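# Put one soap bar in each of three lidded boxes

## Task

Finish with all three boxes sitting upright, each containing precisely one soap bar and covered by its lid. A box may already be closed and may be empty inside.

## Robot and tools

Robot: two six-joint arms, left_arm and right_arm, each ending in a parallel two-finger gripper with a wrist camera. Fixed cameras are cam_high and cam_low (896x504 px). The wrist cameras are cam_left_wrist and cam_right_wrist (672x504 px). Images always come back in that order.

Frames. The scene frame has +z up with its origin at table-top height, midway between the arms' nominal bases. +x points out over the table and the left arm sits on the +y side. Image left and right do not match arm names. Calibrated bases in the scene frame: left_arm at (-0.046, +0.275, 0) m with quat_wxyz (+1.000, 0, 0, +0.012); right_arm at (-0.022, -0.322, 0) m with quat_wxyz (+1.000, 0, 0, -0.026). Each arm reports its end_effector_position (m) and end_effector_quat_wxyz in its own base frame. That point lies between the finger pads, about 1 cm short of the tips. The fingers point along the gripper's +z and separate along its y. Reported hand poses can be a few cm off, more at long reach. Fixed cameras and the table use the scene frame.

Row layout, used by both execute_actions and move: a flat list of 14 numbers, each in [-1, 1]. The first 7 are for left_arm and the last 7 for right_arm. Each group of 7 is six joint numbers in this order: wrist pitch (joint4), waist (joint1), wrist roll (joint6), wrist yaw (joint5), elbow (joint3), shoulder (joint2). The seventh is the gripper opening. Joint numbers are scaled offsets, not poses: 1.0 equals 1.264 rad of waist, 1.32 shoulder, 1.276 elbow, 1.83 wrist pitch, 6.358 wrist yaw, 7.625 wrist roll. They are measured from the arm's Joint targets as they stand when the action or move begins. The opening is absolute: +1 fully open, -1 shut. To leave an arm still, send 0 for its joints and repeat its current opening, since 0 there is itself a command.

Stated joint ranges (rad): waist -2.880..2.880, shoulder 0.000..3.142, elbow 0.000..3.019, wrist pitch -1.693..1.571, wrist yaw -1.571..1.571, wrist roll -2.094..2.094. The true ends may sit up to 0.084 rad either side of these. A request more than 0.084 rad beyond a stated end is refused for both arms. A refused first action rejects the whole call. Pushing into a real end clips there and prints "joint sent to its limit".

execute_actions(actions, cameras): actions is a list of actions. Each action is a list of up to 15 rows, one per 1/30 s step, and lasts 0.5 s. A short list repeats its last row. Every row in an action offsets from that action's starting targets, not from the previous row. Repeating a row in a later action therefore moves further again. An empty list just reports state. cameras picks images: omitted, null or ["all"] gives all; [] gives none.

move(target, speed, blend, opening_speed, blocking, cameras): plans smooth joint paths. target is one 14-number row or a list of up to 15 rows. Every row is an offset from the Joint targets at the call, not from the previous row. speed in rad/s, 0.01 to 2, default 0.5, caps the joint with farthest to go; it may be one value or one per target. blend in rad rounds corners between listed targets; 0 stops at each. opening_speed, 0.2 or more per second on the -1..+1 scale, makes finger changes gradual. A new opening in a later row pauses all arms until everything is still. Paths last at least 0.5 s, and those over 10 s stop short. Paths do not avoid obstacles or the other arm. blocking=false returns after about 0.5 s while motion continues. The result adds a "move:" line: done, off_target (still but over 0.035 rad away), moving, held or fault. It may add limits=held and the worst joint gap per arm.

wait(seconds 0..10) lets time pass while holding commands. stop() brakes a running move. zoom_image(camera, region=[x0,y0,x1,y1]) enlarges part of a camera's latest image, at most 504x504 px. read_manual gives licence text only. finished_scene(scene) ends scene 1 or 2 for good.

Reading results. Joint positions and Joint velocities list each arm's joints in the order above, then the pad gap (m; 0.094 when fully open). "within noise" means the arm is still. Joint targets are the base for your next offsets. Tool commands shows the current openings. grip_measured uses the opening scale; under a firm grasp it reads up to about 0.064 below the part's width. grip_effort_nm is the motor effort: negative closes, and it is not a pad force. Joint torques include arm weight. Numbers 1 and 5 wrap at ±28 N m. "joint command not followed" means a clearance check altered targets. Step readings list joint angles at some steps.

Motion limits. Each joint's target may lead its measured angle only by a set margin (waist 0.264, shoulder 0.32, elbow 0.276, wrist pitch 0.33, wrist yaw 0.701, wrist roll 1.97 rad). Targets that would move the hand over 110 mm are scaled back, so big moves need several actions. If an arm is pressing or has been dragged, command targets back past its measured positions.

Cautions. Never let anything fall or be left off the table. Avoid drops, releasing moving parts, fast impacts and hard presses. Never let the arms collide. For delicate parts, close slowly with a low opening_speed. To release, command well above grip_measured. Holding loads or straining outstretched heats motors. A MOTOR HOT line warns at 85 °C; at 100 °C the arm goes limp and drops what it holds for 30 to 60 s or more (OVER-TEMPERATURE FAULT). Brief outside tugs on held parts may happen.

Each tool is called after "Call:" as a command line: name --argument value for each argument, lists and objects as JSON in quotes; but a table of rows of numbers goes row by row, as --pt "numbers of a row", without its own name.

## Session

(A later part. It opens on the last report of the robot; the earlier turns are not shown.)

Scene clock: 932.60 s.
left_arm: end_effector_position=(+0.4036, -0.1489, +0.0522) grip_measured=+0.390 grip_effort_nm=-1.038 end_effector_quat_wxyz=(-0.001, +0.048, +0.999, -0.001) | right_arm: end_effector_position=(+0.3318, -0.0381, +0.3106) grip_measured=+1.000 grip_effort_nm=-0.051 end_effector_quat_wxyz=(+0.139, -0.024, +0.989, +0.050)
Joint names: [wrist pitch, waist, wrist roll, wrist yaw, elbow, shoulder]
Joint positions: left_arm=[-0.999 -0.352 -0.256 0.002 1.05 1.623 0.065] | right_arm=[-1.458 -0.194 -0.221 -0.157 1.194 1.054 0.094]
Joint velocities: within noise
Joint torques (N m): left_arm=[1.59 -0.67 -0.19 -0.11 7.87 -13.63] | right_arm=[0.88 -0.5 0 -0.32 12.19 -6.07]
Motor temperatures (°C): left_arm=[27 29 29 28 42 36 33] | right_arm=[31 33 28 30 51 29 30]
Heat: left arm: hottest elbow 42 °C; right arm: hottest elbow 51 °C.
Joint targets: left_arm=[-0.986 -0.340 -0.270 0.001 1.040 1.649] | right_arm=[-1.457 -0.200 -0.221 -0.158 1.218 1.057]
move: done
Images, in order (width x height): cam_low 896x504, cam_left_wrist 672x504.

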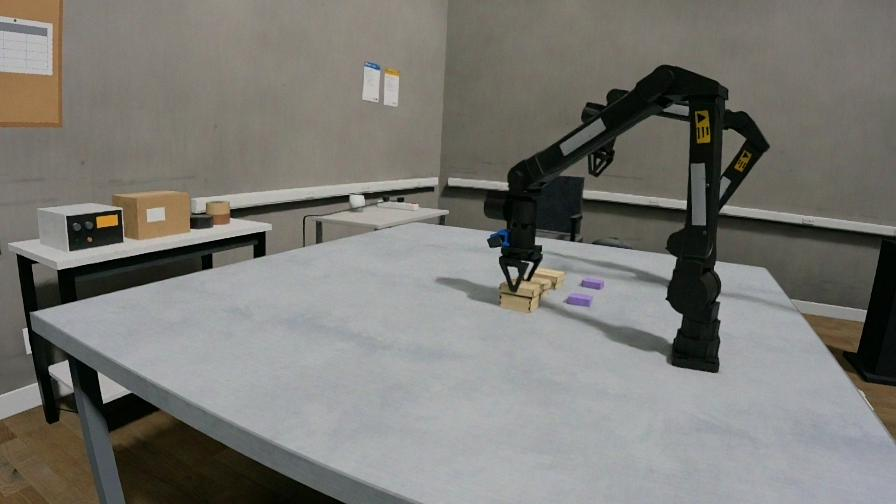

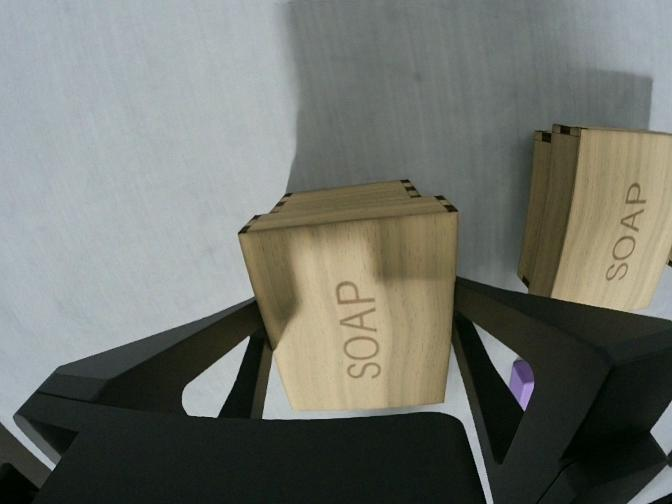

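Call:
move --target '[0.0246,0.0024,0.001,0,-0.0141,0.0197,0.2,0,0,0,0,0,0,1]' --speed 0.06 --cameras '["cam_left_wrist","cam_low"]'

Call:
zoom_image --camera "cam_left_wrist" --region '[220, 140, 500, 420]'

Call:
zoom_image --camera "cam_low" --region '[460, 230, 600, 330]'

Scene clock: 958.63 s.
left_arm: end_effector_position=(+0.4064, -0.1494, +0.0482) grip_measured=+0.390 grip_effort_nm=-1.043 end_effector_quat_wxyz=(+0.005, +0.047, +0.999, -0.002) | right_arm: end_effector_position=(+0.3318, -0.0381, +0.3106) grip_measured=+1.000 grip_effort_nm=-0.056 end_effector_quat_wxyz=(+0.139, -0.024, +0.989, +0.050)
Joint names: [wrist pitch, waist, wrist roll, wrist yaw, elbow, shoulder]
Joint positions: left_arm=[-0.977 -0.351 -0.257 0 1.046 1.629 0.065] | right_arm=[-1.458 -0.194 -0.221 -0.157 1.194 1.054 0.094]
Joint velocities: within noise
Joint torques (N m): left_arm=[2.51 -0.5 -0.12 -0.05 6.68 -11.87] | right_arm=[0.88 -0.5 0 -0.33 12.21 -6.07]
Motor temperatures (°C): left_arm=[27 29 29 28 42 36 33] | right_arm=[31 33 28 30 51 29 30]
Heat: left arm: hottest elbow 42 °C; right arm: hottest elbow 51 °C.
Joint targets: left_arm=[-0.941 -0.337 -0.262 0.001 1.022 1.675] | right_arm=[-1.457 -0.200 -0.221 -0.158 1.218 1.057]
move: off_target (left_arm); left_arm: the shoulder is farthest, 0.046 rad from its target
Images, in order (width x height): cam_low 896x504, cam_left_wrist 672x504.

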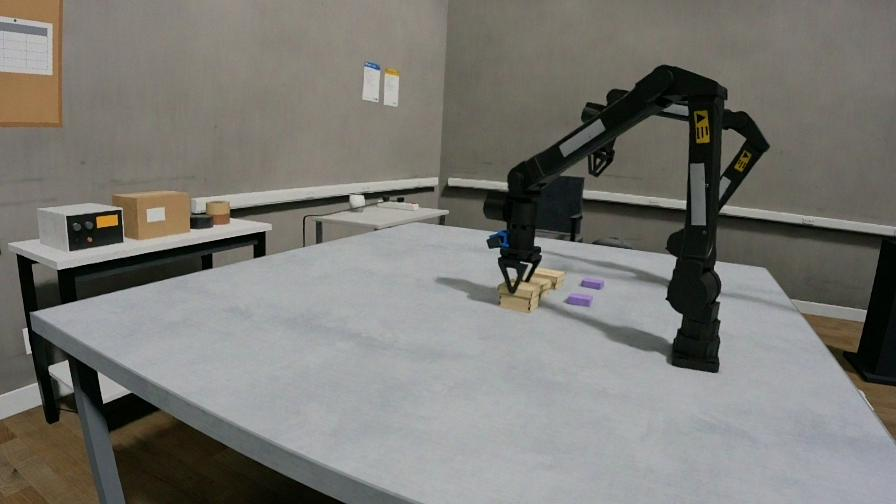

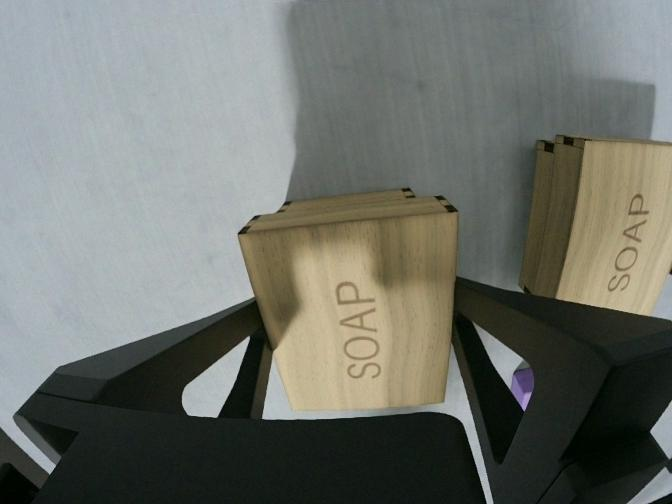

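Scaled by 1.800 from the camera's 672x504 image, which has a finer 960x720 frame.

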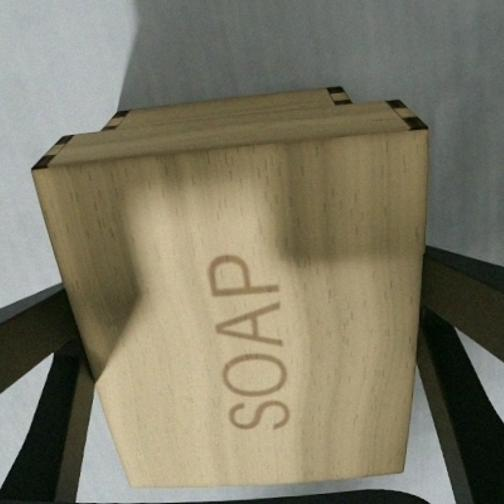

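Scaled by 3.600 from the camera's 896x504 image, which has a finer 1280x720 frame.

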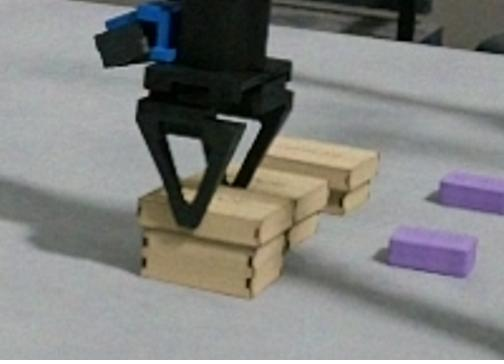

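Call:
move --pt "-0.0355 0 0 0 0.0611 -0.0492 0.2 0 0 0 0 0 0 1" --pt "-0.021 0.001 0 0 0.0063 -0.0189 0.2 0 0 0 0 0 0 1" --pt "0.0055 0.001 0 0 -0.0063 0.0 0.2 0 0 0 0 0 0 1" --speed 0.08 --cameras '["cam_left_wrist","cam_low"]'

Call:
zoom_image --camera "cam_left_wrist" --region '[220, 140, 500, 420]'

Call:
zoom_image --camera "cam_low" --region '[460, 230, 600, 330]'

Scene clock: 982.70 s.
left_arm: end_effector_position=(+0.4051, -0.1474, +0.0476) grip_measured=+0.390 grip_effort_nm=-1.038 end_effector_quat_wxyz=(+0.004, +0.045, +0.999, +0.001) | right_arm: end_effector_position=(+0.3318, -0.0381, +0.3106) grip_measured=+1.000 grip_effort_nm=-0.051 end_effector_quat_wxyz=(+0.139, -0.024, +0.989, +0.050)
Joint names: [wrist pitch, waist, wrist roll, wrist yaw, elbow, shoulder]
Joint positions: left_arm=[-0.978 -0.349 -0.259 -0.004 1.042 1.628 0.065] | right_arm=[-1.458 -0.194 -0.221 -0.157 1.194 1.054 0.094]
Joint velocities: within noise
Joint torques (N m): left_arm=[3.12 -0.5 -0.05 0.14 6.26 -11.69] | right_arm=[0.9 -0.5 0 -0.32 12.21 -6.07]
Motor temperatures (°C): left_arm=[27 29 29 28 40 35 33] | right_arm=[31 33 28 30 51 29 30]
Heat: left arm: hottest elbow 40 °C; right arm: hottest elbow 51 °C.
Joint targets: left_arm=[-0.931 -0.335 -0.262 0.001 1.014 1.675] | right_arm=[-1.457 -0.200 -0.221 -0.158 1.218 1.057]
move: off_target (left_arm); left_arm: the shoulder is farthest, 0.047 rad from its target
Images, in order (width x height): cam_low 896x504, cam_left_wrist 672x504.

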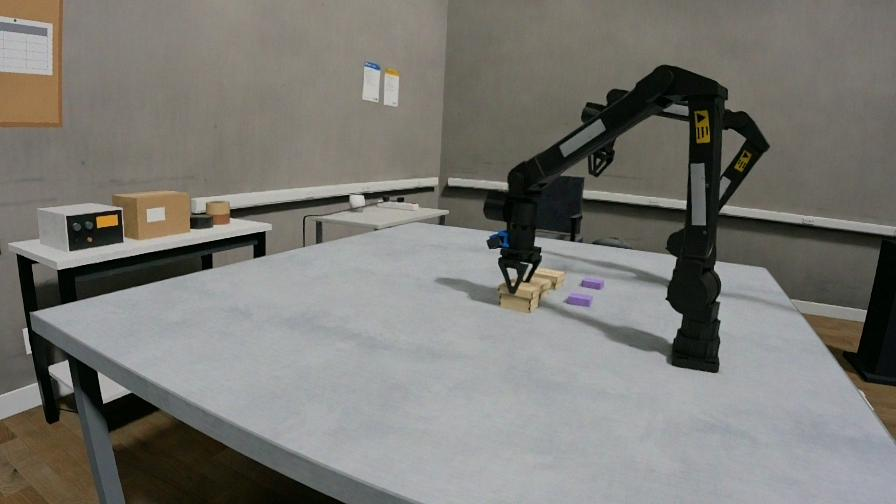

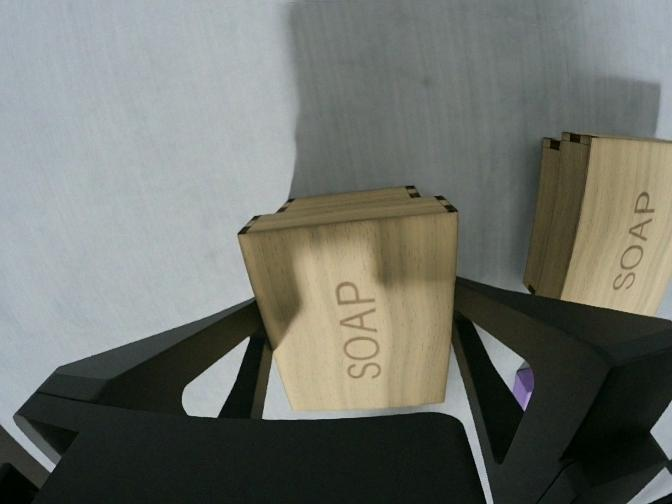

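Scaled by 1.800 from the camera's 672x504 image, which has a finer 960x720 frame.

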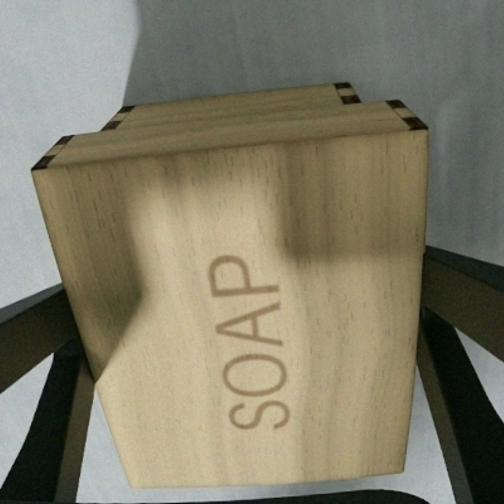

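Scaled by 3.600 from the camera's 896x504 image, which has a finer 1280x720 frame.

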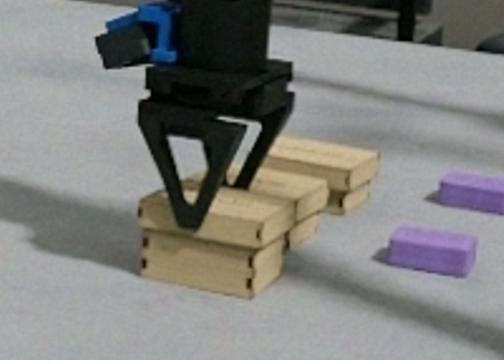

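Call:
move --pt "0 -0.024 0 0 0 0.006 0.2 0 0 0 0 0 0 1" --speed 0.06 --cameras '["cam_low","cam_left_wrist"]'

Call:
zoom_image --camera "cam_low" --region '[460, 230, 600, 330]'

Call:
zoom_image --camera "cam_left_wrist" --region '[220, 140, 500, 420]'

Scene clock: 1033.00 s.
left_arm: end_effector_position=(+0.4045, -0.1485, +0.0475) grip_measured=+0.390 grip_effort_nm=-1.043 end_effector_quat_wxyz=(+0.004, +0.046, +0.999, +0.002) | right_arm: end_effector_position=(+0.3318, -0.0381, +0.3106) grip_measured=+1.000 grip_effort_nm=-0.046 end_effector_quat_wxyz=(+0.139, -0.024, +0.989, +0.050)
Joint names: [wrist pitch, waist, wrist roll, wrist yaw, elbow, shoulder]
Joint positions: left_arm=[-0.978 -0.353 -0.261 -0.006 1.041 1.628 0.065] | right_arm=[-1.458 -0.194 -0.221 -0.157 1.194 1.054 0.094]
Joint velocities: within noise
Joint torques (N m): left_arm=[3.06 -2.49 -0.1 0.2 6.24 -10.93] | right_arm=[0.88 -0.5 0 -0.32 12.21 -6.07]
Motor temperatures (°C): left_arm=[28 29 29 28 38 35 33] | right_arm=[31 33 28 30 52 29 30]
Heat: left arm: hottest elbow 38 °C; right arm: hottest elbow 52 °C.
Joint targets: left_arm=[-0.931 -0.365 -0.262 0.000 1.014 1.683] | right_arm=[-1.457 -0.200 -0.221 -0.158 1.218 1.057]
move: off_target (left_arm); left_arm: the shoulder is farthest, 0.055 rad from its target
Images, in order (width x height): cam_low 896x504, cam_left_wrist 672x504.

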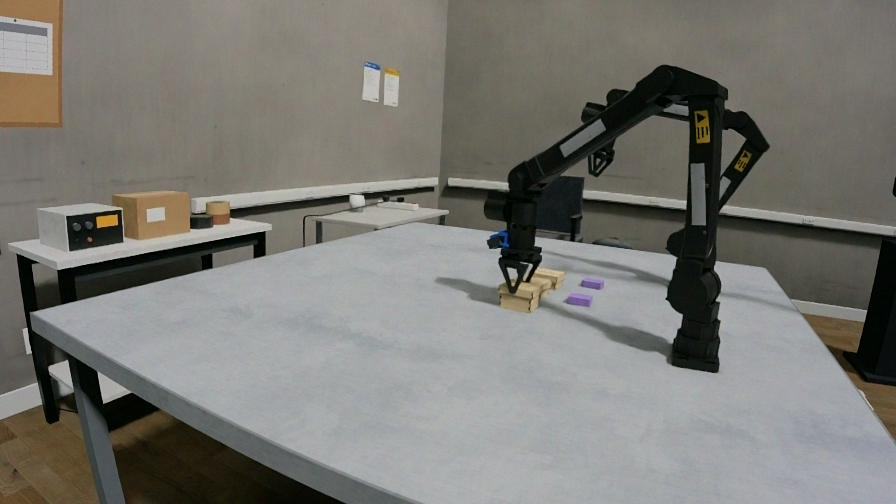

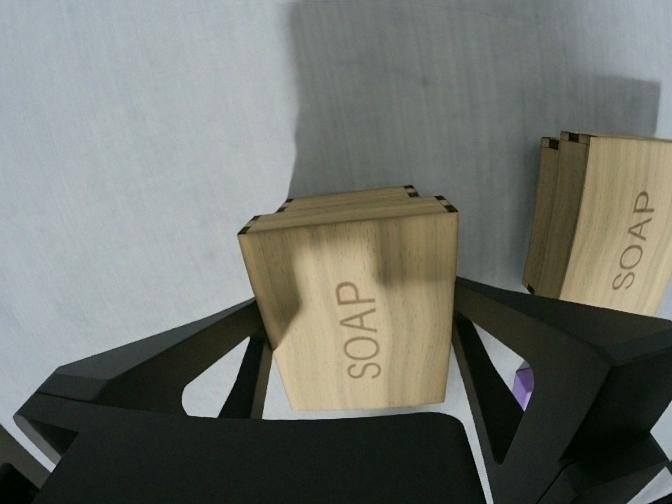

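Scaled by 3.600 from the camera's 896x504 image, which has a finer 1280x720 frame.

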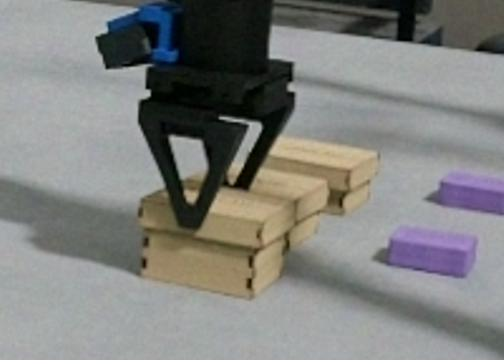

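Scaled by 1.800 from the camera's 672x504 image, which has a finer 960x720 frame.

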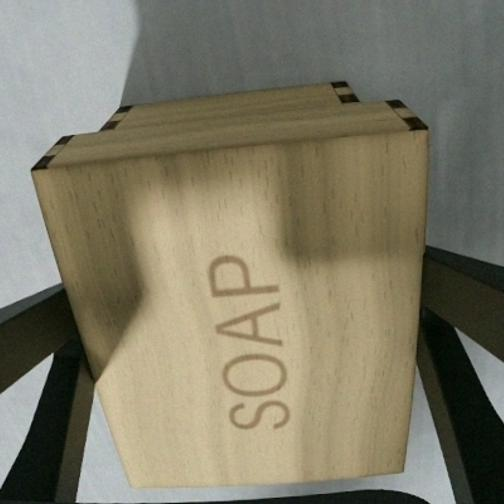

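Call:
zoom_image --camera "cam_low" --region '[490, 260, 570, 320]'

Scaled by 6.300 from the camera's 896x504 image, which has a finer 1280x720 frame.

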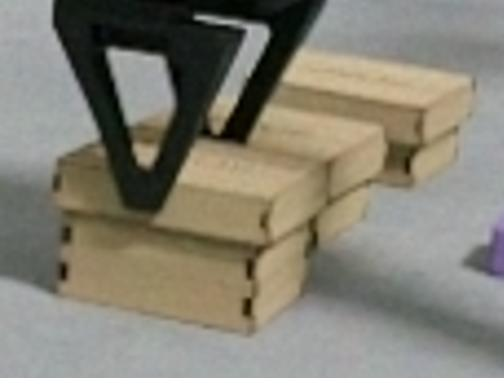

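Call:
move --pt "-0.0186 0.0 0 0 0.0196 -0.0295 0.2 0 0 0 0 0 0 1" --pt "-0.0186 0.0 0 0 0.0196 -0.0295 0.6 0 0 0 0 0 0 1" --speed 0.1 --opening_speed 0.2 --cameras '["cam_low","cam_left_wrist"]'

Call:
zoom_image --camera "cam_low" --region '[490, 260, 570, 320]'

Call:
zoom_image --camera "cam_left_wrist" --region '[220, 140, 500, 420]'

Scene clock: 1109.40 s.
left_arm: end_effector_position=(+0.4045, -0.1494, +0.0481) grip_measured=+0.597 grip_effort_nm=0.125 end_effector_quat_wxyz=(+0.005, +0.046, +0.999, +0.000) | right_arm: end_effector_position=(+0.3318, -0.0381, +0.3106) grip_measured=+1.000 grip_effort_nm=-0.051 end_effector_quat_wxyz=(+0.139, -0.024, +0.989, +0.050)
Joint names: [wrist pitch, waist, wrist roll, wrist yaw, elbow, shoulder]
Joint positions: left_arm=[-0.977 -0.354 -0.261 -0.003 1.041 1.626 0.075] | right_arm=[-1.458 -0.194 -0.221 -0.157 1.194 1.054 0.094]
Joint velocities: within noise
Joint torques (N m): left_arm=[1.61 -2.55 -0.07 0.08 8.53 -14.39] | right_arm=[0.88 -0.5 0 -0.32 12.21 -6.12]
Motor temperatures (°C): left_arm=[28 29 29 28 37 34 33] | right_arm=[31 33 28 30 52 29 30]
Heat: left arm: hottest elbow 37 °C; right arm: hottest elbow 52 °C.
Joint targets: left_arm=[-0.965 -0.366 -0.262 0.000 1.039 1.644] | right_arm=[-1.457 -0.200 -0.221 -0.158 1.218 1.057]
move: done
Images, in order (width x height): cam_low 896x504, cam_left_wrist 672x504.

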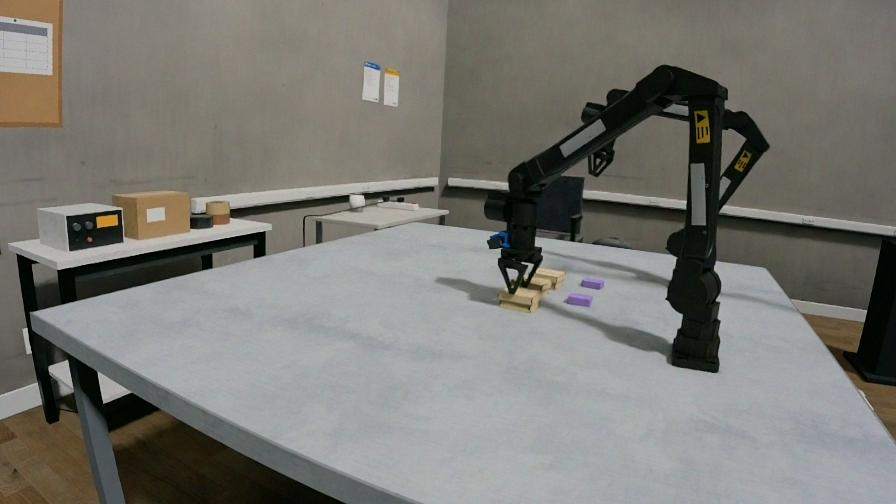

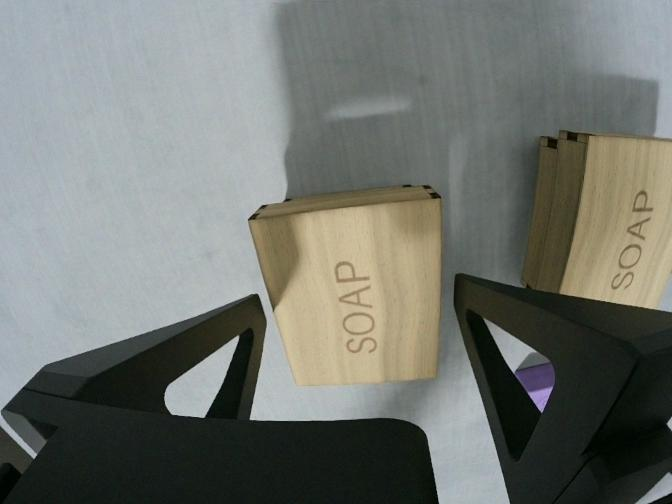

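Scaled by 6.300 from the camera's 896x504 image, which has a finer 1280x720 frame.

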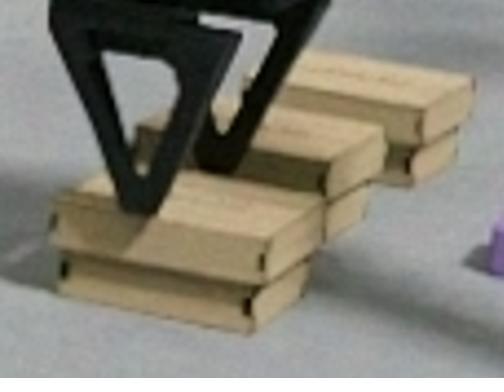

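Scaled by 1.800 from the camera's 672x504 image, which has a finer 960x720 frame.

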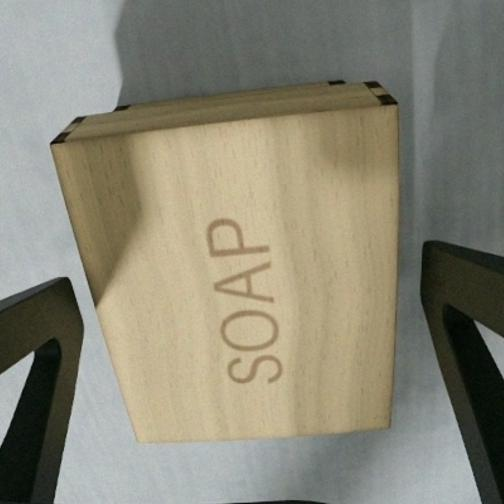

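Call:
move --pt "0 0 0 0 0.047 0 0.6 0 0 0 0 0 0 1" --pt "-0.123 0 0 0 0.1262 -0.0917 0.6 0 0 0 0 0 0 1" --pt "-0.1503 -0.181 -0.0312 0 0.2398 -0.018 1 0 0 0 0 0 0 1" --speed '[0.15,0.2,0.4]' --opening_speed 0.5 --cameras '["cam_left_wrist"]'

Scene clock: 1131.87 s.
left_arm: end_effector_position=(+0.3913, -0.2630, +0.1459) grip_measured=+0.997 grip_effort_nm=0.125 end_effector_quat_wxyz=(+0.015, +0.052, +0.998, -0.008) | right_arm: end_effector_position=(+0.3318, -0.0381, +0.3106) grip_measured=+1.000 grip_effort_nm=-0.051 end_effector_quat_wxyz=(+0.139, -0.024, +0.989, +0.050)
Joint names: [wrist pitch, waist, wrist roll, wrist yaw, elbow, shoulder]
Joint positions: left_arm=[-1.229 -0.592 -0.487 -0.002 1.287 1.595 0.094] | right_arm=[-1.458 -0.194 -0.221 -0.157 1.194 1.054 0.094]
Joint velocities: within noise
Joint torques (N m): left_arm=[0.68 -1.79 -0.21 0.02 15.27 -14.68] | right_arm=[0.9 -0.5 0 -0.32 12.21 -6.07]
Motor temperatures (°C): left_arm=[27 29 29 28 39 34 32] | right_arm=[31 33 28 30 52 29 30]
Heat: left arm: hottest elbow 39 °C; right arm: hottest elbow 52 °C.
Joint targets: left_arm=[-1.240 -0.594 -0.500 0.001 1.345 1.620] | right_arm=[-1.457 -0.200 -0.221 -0.158 1.218 1.057]
move: off_target (left_arm); target 3's new numbers were sent with left_arm's elbow 0.057 rad from that target; left_arm: the elbow is farthest, 0.057 rad from its target
Images, in order (width x height): cam_left_wrist 672x504.

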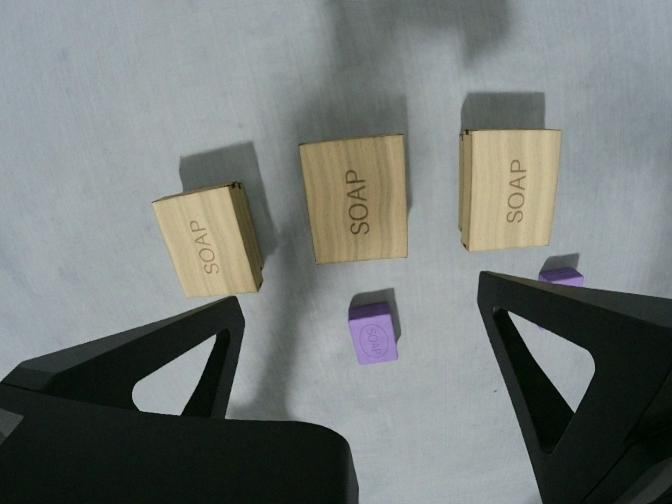

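Call:
move --target '[0.0831,0.0166,0.0066,0,-0.0776,0.1,1,0,0,0,0,0,0,1]' --speed 0.25 --cameras '["cam_left_wrist"]'

Scene clock: 1167.83 s.
left_arm: end_effector_position=(+0.4063, -0.2691, +0.0727) grip_measured=+0.998 grip_effort_nm=0.115 end_effector_quat_wxyz=(-0.002, +0.060, +0.998, +0.002) | right_arm: end_effector_position=(+0.3318, -0.0381, +0.3106) grip_measured=+1.000 grip_effort_nm=-0.046 end_effector_quat_wxyz=(+0.139, -0.024, +0.989, +0.050)
Joint names: [wrist pitch, waist, wrist roll, wrist yaw, elbow, shoulder]
Joint positions: left_arm=[-1.101 -0.585 -0.464 -0.002 1.255 1.731 0.094] | right_arm=[-1.458 -0.194 -0.221 -0.157 1.194 1.054 0.094]
Joint velocities: within noise
Joint torques (N m): left_arm=[1.62 -0.67 0.08 0.02 8.61 -16.56] | right_arm=[0.9 -0.44 0 -0.32 12.21 -6.07]
Motor temperatures (°C): left_arm=[27 29 29 28 43 35 31] | right_arm=[30 33 28 30 53 29 30]
Heat: left arm: hottest elbow 43 °C; right arm: hottest elbow 53 °C.
Joint targets: left_arm=[-1.088 -0.573 -0.450 0.001 1.246 1.752] | right_arm=[-1.457 -0.200 -0.221 -0.158 1.218 1.057]
move: done
Images, in order (width x height): cam_left_wrist 672x504.

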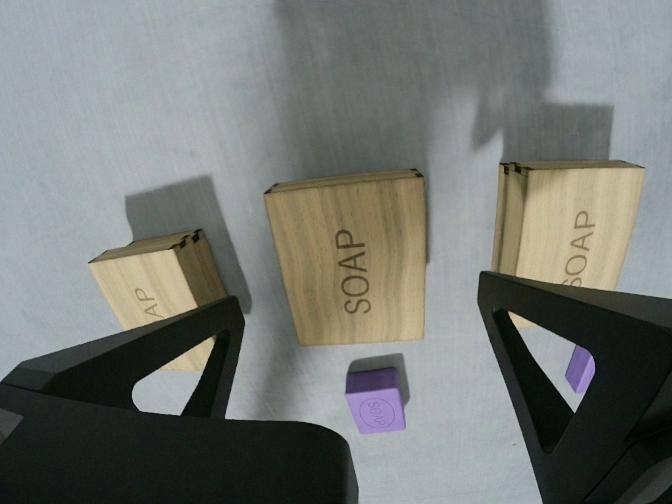

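Call:
move --pt "0.0519 0.0032 0.0005 0 -0.0345 0.0386 1 0 0 0 0 0 0 1" --pt "0.0519 0.0032 0.0005 0 -0.0345 0.0386 0.2 0 0 0 0 0 0 1" --speed 0.1 --opening_speed 0.3 --cameras '["cam_left_wrist"]'

Scene clock: 1186.30 s.
left_arm: end_effector_position=(+0.4093, -0.2684, +0.0384) grip_measured=+0.383 grip_effort_nm=-1.038 end_effector_quat_wxyz=(+0.002, +0.061, +0.998, +0.000) | right_arm: end_effector_position=(+0.3318, -0.0381, +0.3106) grip_measured=+1.000 grip_effort_nm=-0.051 end_effector_quat_wxyz=(+0.139, -0.024, +0.989, +0.050)
Joint names: [wrist pitch, waist, wrist roll, wrist yaw, elbow, shoulder]
Joint positions: left_arm=[-1.005 -0.58 -0.459 -0.002 1.213 1.775 0.065] | right_arm=[-1.458 -0.194 -0.221 -0.157 1.194 1.054 0.094]
Joint velocities: within noise
Joint torques (N m): left_arm=[1.59 -0.73 0.09 0.02 7.82 -16.21] | right_arm=[0.88 -0.5 0 -0.32 12.22 -6.07]
Motor temperatures (°C): left_arm=[27 29 29 28 43 36 31] | right_arm=[30 33 28 30 53 29 30]
Heat: left arm: hottest elbow 43 °C; right arm: hottest elbow 53 °C.
Joint targets: left_arm=[-0.993 -0.569 -0.446 0.001 1.202 1.803] | right_arm=[-1.457 -0.200 -0.221 -0.158 1.218 1.057]
move: done
Images, in order (width x height): cam_left_wrist 672x504.

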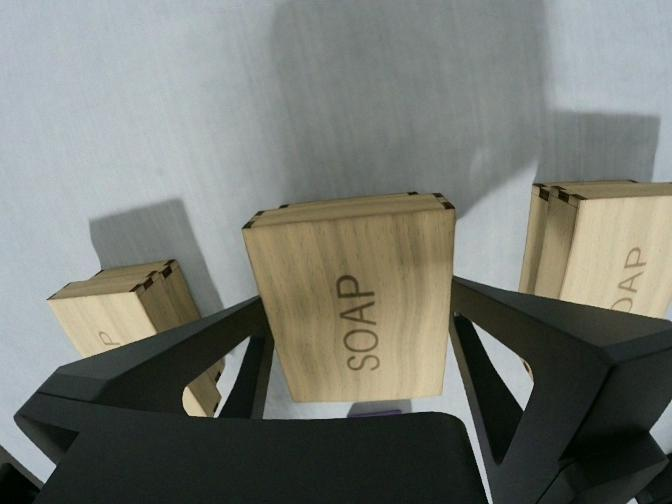

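Call:
move --pt "0 0 0 0 0.047 0 0.2 0 0 0 0 0 0 1" --pt "-0.1 0 0 0 0.1129 -0.0894 0.2 0 0 0 0 0 0 1" --pt "-0.1459 0.2524 0.0306 0 0.3213 0.0909 0.2 0 0 0 0 0 0 1" --speed '[0.1,0.15,0.4]' --cameras '["cam_left_wrist","cam_low"]'

Call:
zoom_image --camera "cam_low" --region '[460, 230, 600, 330]'

Scene clock: 1204.27 s.
left_arm: end_effector_position=(+0.5459, -0.1377, +0.0942) grip_measured=+0.382 grip_effort_nm=-1.043 end_effector_quat_wxyz=(-0.009, +0.010, +1.000, +0.003) | right_arm: end_effector_position=(+0.3318, -0.0381, +0.3106) grip_measured=+1.000 grip_effort_nm=-0.042 end_effector_quat_wxyz=(+0.139, -0.024, +0.989, +0.050)
Joint names: [wrist pitch, waist, wrist roll, wrist yaw, elbow, shoulder]
Joint positions: left_arm=[-1.248 -0.247 -0.227 -0.001 1.556 1.897 0.065] | right_arm=[-1.458 -0.194 -0.221 -0.157 1.194 1.054 0.094]
Joint velocities: within noise
Joint torques (N m): left_arm=[0.61 -1.85 0.14 0.02 14.89 -19.72] | right_arm=[0.9 -0.5 0 -0.32 12.22 -6.01]
Motor temperatures (°C): left_arm=[27 29 29 28 44 35 32] | right_arm=[30 33 28 30 53 29 30]
Heat: left arm: hottest elbow 44 °C; right arm: hottest elbow 53 °C.
Joint targets: left_arm=[-1.260 -0.250 -0.213 0.001 1.612 1.923] | right_arm=[-1.457 -0.200 -0.221 -0.158 1.218 1.057]
move: off_target (left_arm); left_arm: the elbow is farthest, 0.056 rad from its target
Images, in order (width x height): cam_low 896x504, cam_left_wrist 672x504.

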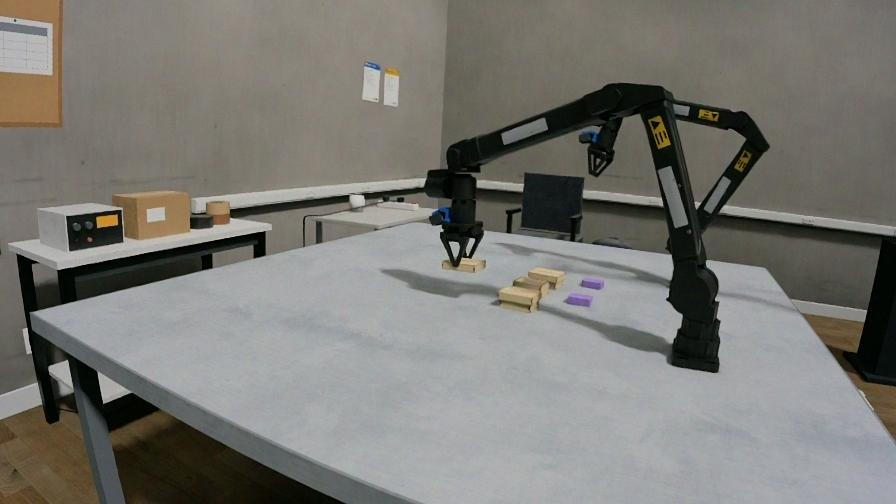

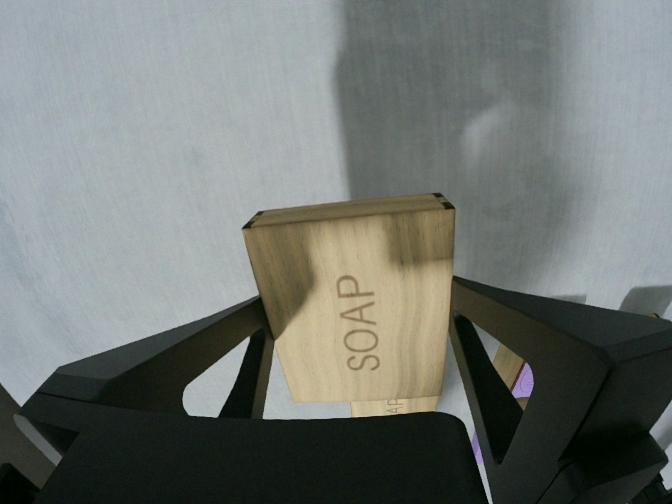

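Scaled by 3.600 from the camera's 896x504 image, which has a finer 1280x720 frame.

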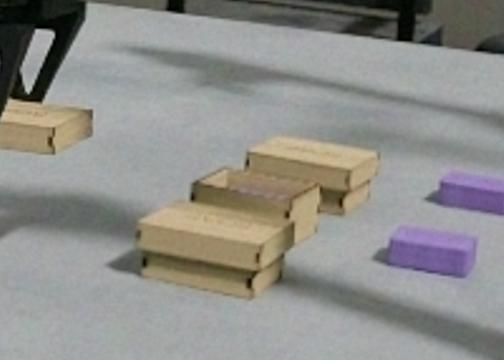

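Call:
zoom_image --camera "cam_left_wrist" --region '[440, 300, 640, 450]'

Call:
zoom_image --camera "cam_low" --region '[500, 260, 560, 305]'

Call:
execute_actions --actions '[]' --cameras '["cam_high"]'

Call:
zoom_image --camera "cam_high" --region '[350, 180, 600, 330]'

Scaled by 2.520 from the camera's 672x504 image, which has a finer 960x720 frame.

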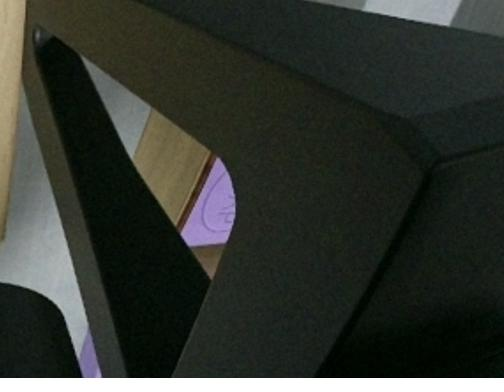

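Scaled by 8.400 from the camera's 896x504 image, which has a finer 1280x720 frame.

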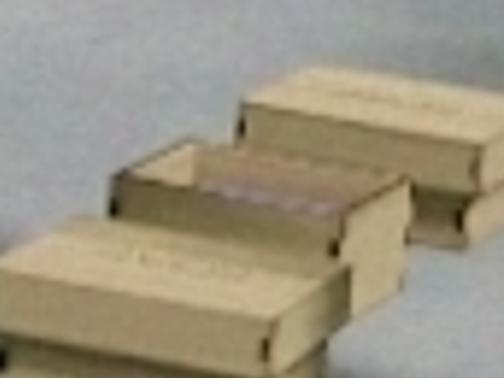

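Scene clock: 1215.67 s.
left_arm: end_effector_position=(+0.5459, -0.1377, +0.0942) grip_measured=+0.382 grip_effort_nm=-1.043 end_effector_quat_wxyz=(-0.009, +0.010, +1.000, +0.003) | right_arm: end_effector_position=(+0.3318, -0.0381, +0.3106) grip_measured=+1.000 grip_effort_nm=-0.056 end_effector_quat_wxyz=(+0.139, -0.024, +0.989, +0.050)
Joint names: [wrist pitch, waist, wrist roll, wrist yaw, elbow, shoulder]
Joint positions: left_arm=[-1.249 -0.247 -0.226 -0.001 1.556 1.897 0.065] | right_arm=[-1.458 -0.194 -0.221 -0.157 1.194 1.054 0.094]
Joint velocities: within noise
Joint torques (N m): left_arm=[0.58 -1.9 0.09 0.02 14.89 -19.66] | right_arm=[0.9 -0.44 0 -0.32 12.21 -6.07]
Motor temperatures (°C): left_arm=[27 29 29 28 45 35 32] | right_arm=[30 33 28 30 53 29 30]
Heat: left arm: hottest elbow 45 °C; right arm: hottest elbow 53 °C.
Joint targets: left_arm=[-1.260 -0.250 -0.213 0.001 1.612 1.923] | right_arm=[-1.457 -0.200 -0.221 -0.158 1.218 1.057]
Tool commands: left_gripper/opening=+0.2 right_gripper/opening=+1.0
Images, in order (width x height): cam_high 896x504.

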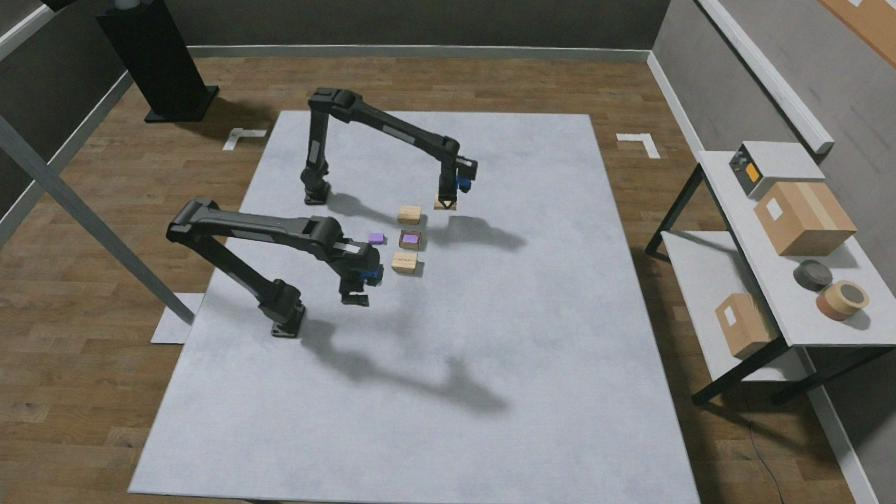

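Scaled by 2.016 from the camera's 896x504 image, which has a finer 1280x720 frame.

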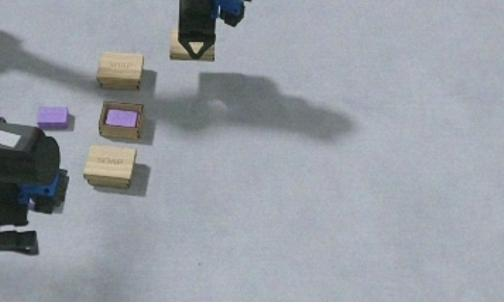

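Call:
move --pt "0.0596 -0.2698 -0.034 0 -0.2563 -0.1765 0.2 0 0 0 0 0 0 1" --pt "0.1142 -0.2698 -0.034 0 -0.2986 -0.1136 0.2 0 0 0 0 0 0 1" --speed '[0.35,0.1]' --cameras '["cam_left_wrist"]'

Call:
zoom_image --camera "cam_left_wrist" --region '[220, 140, 500, 420]'

Scene clock: 1235.60 s.
left_arm: end_effector_position=(+0.4059, -0.2733, +0.0596) grip_measured=+0.382 grip_effort_nm=-1.048 end_effector_quat_wxyz=(+0.000, +0.067, +0.998, +0.001) | right_arm: end_effector_position=(+0.3318, -0.0381, +0.3106) grip_measured=+1.000 grip_effort_nm=-0.056 end_effector_quat_wxyz=(+0.139, -0.024, +0.989, +0.050)
Joint names: [wrist pitch, waist, wrist roll, wrist yaw, elbow, shoulder]
Joint positions: left_arm=[-1.063 -0.592 -0.459 -0.001 1.241 1.749 0.065] | right_arm=[-1.458 -0.194 -0.221 -0.157 1.194 1.054 0.094]
Joint velocities: within noise
Joint torques (N m): left_arm=[1.57 -1.55 -0.21 -0.01 8.23 -16.67] | right_arm=[0.88 -0.5 0 -0.32 12.22 -6.07]
Motor temperatures (°C): left_arm=[27 29 29 28 46 35 33] | right_arm=[30 33 28 30 53 29 30]
Heat: left arm: hottest elbow 46 °C; right arm: hottest elbow 53 °C.
Joint targets: left_arm=[-1.051 -0.591 -0.472 0.001 1.231 1.773] | right_arm=[-1.457 -0.200 -0.221 -0.158 1.218 1.057]
move: done
Images, in order (width x height): cam_left_wrist 672x504.

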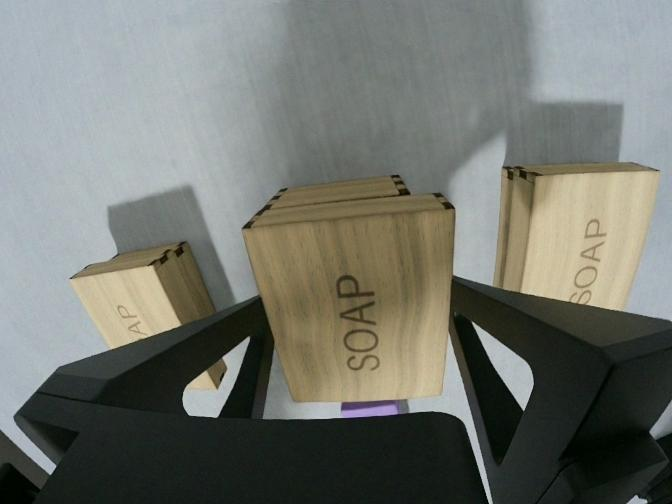

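Scaled by 1.800 from the camera's 672x504 image, which has a finer 960x720 frame.

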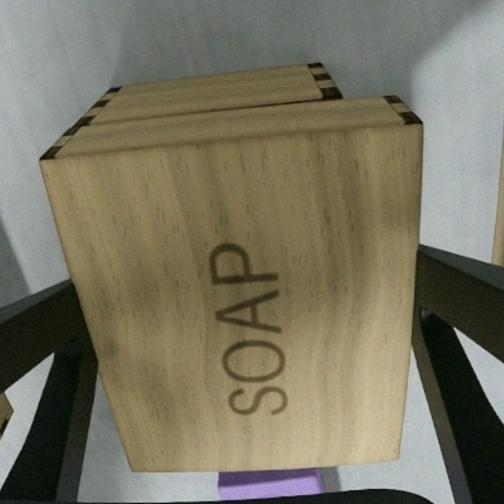

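Call:
move --target '[0,0.0174,0,0,0,0,0.2,0,0,0,0,0,0,1]' --speed 0.1 --cameras '["cam_left_wrist"]'

Call:
zoom_image --camera "cam_left_wrist" --region '[220, 140, 500, 420]'

Scene clock: 1250.20 s.
left_arm: end_effector_position=(+0.4092, -0.2685, +0.0596) grip_measured=+0.382 grip_effort_nm=-1.038 end_effector_quat_wxyz=(+0.000, +0.061, +0.998, +0.000) | right_arm: end_effector_position=(+0.3318, -0.0381, +0.3106) grip_measured=+1.000 grip_effort_nm=-0.051 end_effector_quat_wxyz=(+0.139, -0.024, +0.989, +0.050)
Joint names: [wrist pitch, waist, wrist roll, wrist yaw, elbow, shoulder]
Joint positions: left_arm=[-1.063 -0.58 -0.459 -0.001 1.241 1.749 0.065] | right_arm=[-1.458 -0.194 -0.221 -0.157 1.194 1.054 0.094]
Joint velocities: within noise
Joint torques (N m): left_arm=[1.58 -0.79 -0.21 -0.01 8.21 -16.5] | right_arm=[0.9 -0.5 0 -0.32 12.21 -6.01]
Motor temperatures (°C): left_arm=[27 29 29 28 46 37 33] | right_arm=[30 33 28 30 53 29 30]
Heat: left arm: hottest elbow 46 °C; right arm: hottest elbow 53 °C.
Joint targets: left_arm=[-1.051 -0.569 -0.472 0.001 1.231 1.773] | right_arm=[-1.457 -0.200 -0.221 -0.158 1.218 1.057]
move: done
Images, in order (width x height): cam_left_wrist 672x504.

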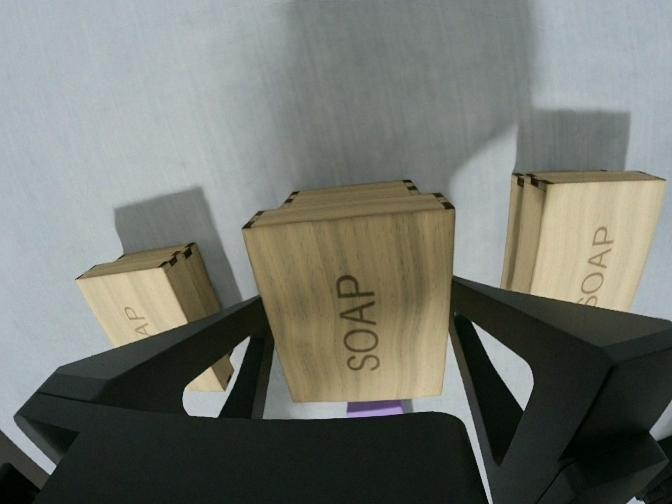

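Scaled by 1.800 from the camera's 672x504 image, which has a finer 960x720 frame.

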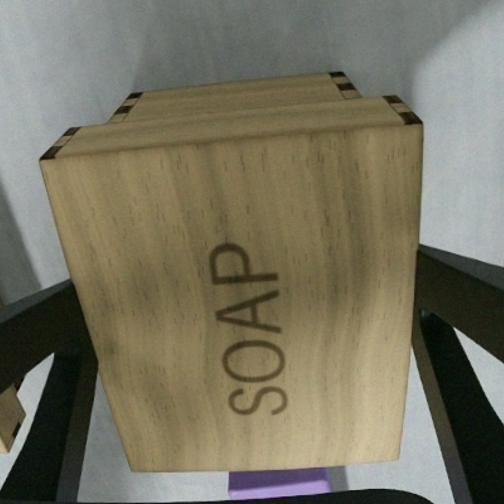

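Call:
move --target '[0.03,0,0,0,-0.0204,0.0189,0.2,0,0,0,0,0,0,1]' --speed 0.06 --cameras '["cam_left_wrist"]'

Call:
zoom_image --camera "cam_left_wrist" --region '[220, 140, 500, 420]'

Scene clock: 1258.20 s.
left_arm: end_effector_position=(+0.4100, -0.2690, +0.0419) grip_measured=+0.382 grip_effort_nm=-1.033 end_effector_quat_wxyz=(+0.004, +0.061, +0.998, -0.002) | right_arm: end_effector_position=(+0.3318, -0.0381, +0.3106) grip_measured=+1.000 grip_effort_nm=-0.051 end_effector_quat_wxyz=(+0.139, -0.024, +0.989, +0.050)
Joint names: [wrist pitch, waist, wrist roll, wrist yaw, elbow, shoulder]
Joint positions: left_arm=[-1.009 -0.58 -0.459 -0.001 1.217 1.769 0.065] | right_arm=[-1.458 -0.194 -0.221 -0.157 1.194 1.054 0.094]
Joint velocities: within noise
Joint torques (N m): left_arm=[1.69 -0.73 -0.21 -0.01 7.87 -16.21] | right_arm=[0.9 -0.5 0 -0.32 12.19 -6.07]
Motor temperatures (°C): left_arm=[27 29 29 28 46 37 33] | right_arm=[30 33 28 30 53 29 30]
Heat: left arm: hottest elbow 46 °C; right arm: hottest elbow 53 °C.
Joint targets: left_arm=[-0.996 -0.569 -0.472 0.001 1.205 1.798] | right_arm=[-1.457 -0.200 -0.221 -0.158 1.218 1.057]
move: done
Images, in order (width x height): cam_left_wrist 672x504.

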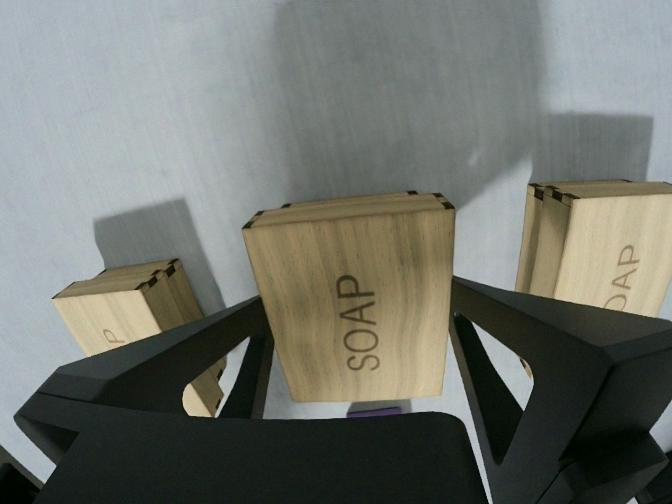

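Scaled by 1.800 from the camera's 672x504 image, which has a finer 960x720 frame.

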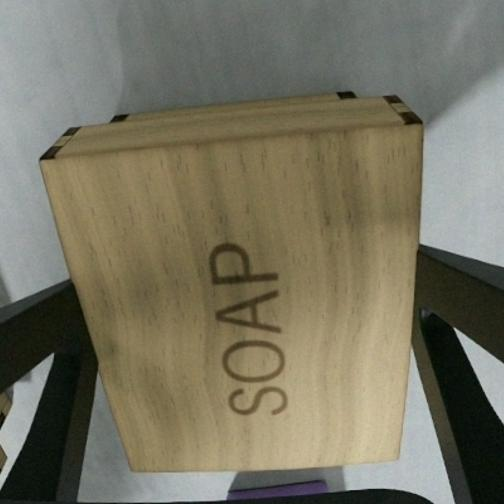

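Call:
move --pt "0.0066 0 0 0 -0.0047 0.0061 0.2 0 0 0 0 0 0 1" --pt "0.0066 0 0 0 -0.0047 0.0061 0.6 0 0 0 0 0 0 1" --pt "0.0066 0 0 0 0.045 0.0061 0.6 0 0 0 0 0 0 1" --pt "-0.0984 0 0 0 0.1105 -0.0856 0.6 0 0 0 0 0 0 1" --pt "-0.1044 -0.1543 -0.0253 0 0.2312 0.0167 1 0 0 0 0 0 0 1" --speed '[0.06,0.1,0.15,0.2,0.4]' --opening_speed 0.3 --cameras '["cam_left_wrist","cam_low"]'

Call:
zoom_image --camera "cam_low" --region '[490, 260, 570, 320]'

Scene clock: 1293.57 s.
left_arm: end_effector_position=(+0.3878, -0.3784, +0.1068) grip_measured=+0.997 grip_effort_nm=0.115 end_effector_quat_wxyz=(+0.016, +0.060, +0.998, -0.014) | right_arm: end_effector_position=(+0.3318, -0.0381, +0.3106) grip_measured=+1.000 grip_effort_nm=-0.046 end_effector_quat_wxyz=(+0.139, -0.024, +0.989, +0.050)
Joint names: [wrist pitch, waist, wrist roll, wrist yaw, elbow, shoulder]
Joint positions: left_arm=[-1.176 -0.772 -0.652 -0.001 1.444 1.797 0.094] | right_arm=[-1.458 -0.194 -0.221 -0.157 1.194 1.054 0.094]
Joint velocities: within noise
Joint torques (N m): left_arm=[0.68 -0.97 -0.21 -0.03 14.95 -18.32] | right_arm=[0.9 -0.5 0 -0.32 12.21 -6.07]
Motor temperatures (°C): left_arm=[27 29 29 28 45 36 32] | right_arm=[30 33 28 30 53 29 30]
Heat: left arm: hottest elbow 45 °C; right arm: hottest elbow 53 °C.
Joint targets: left_arm=[-1.187 -0.764 -0.665 0.001 1.500 1.820] | right_arm=[-1.457 -0.200 -0.221 -0.158 1.218 1.057]
move: off_target (left_arm); target 5's new numbers were sent with left_arm's elbow 0.056 rad from that target; left_arm: the elbow is farthest, 0.056 rad from its target
Images, in order (width x height): cam_low 896x504, cam_left_wrist 672x504.

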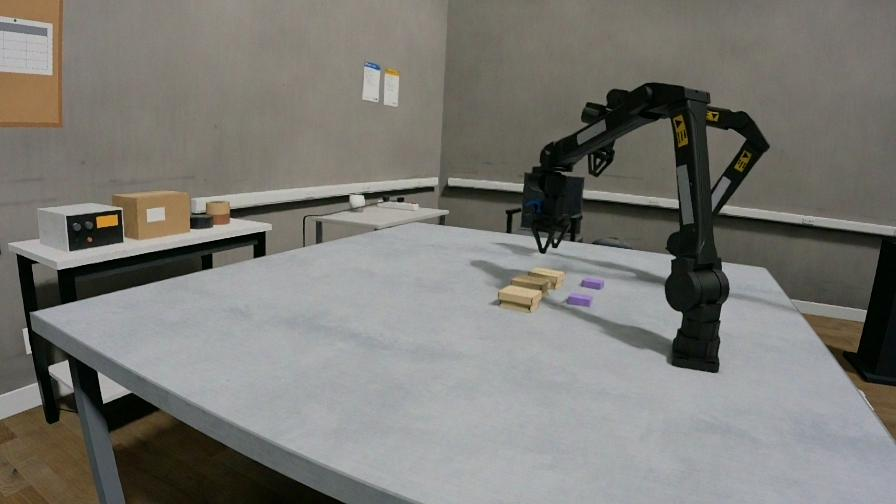

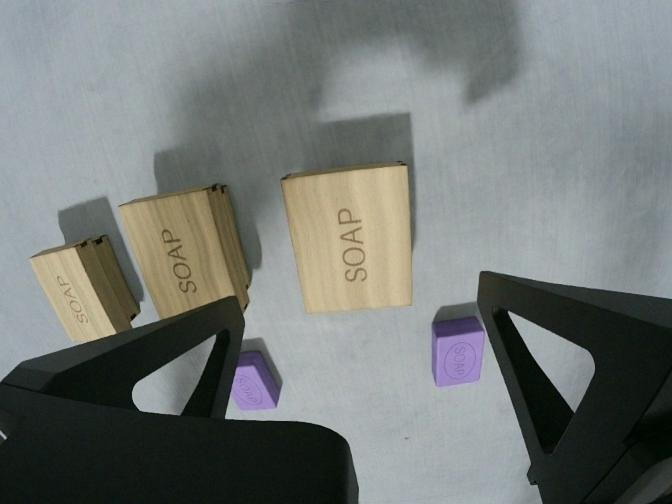

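Scaled by 6.300 from the camera's 896x504 image, which has a finer 1280x720 frame.

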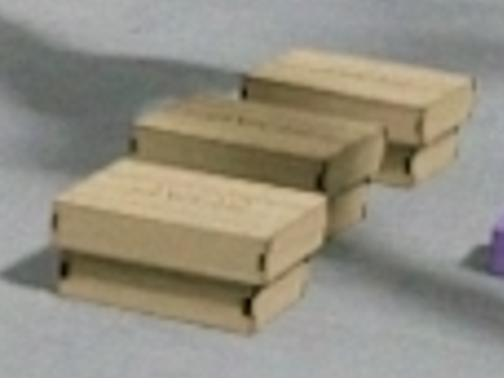

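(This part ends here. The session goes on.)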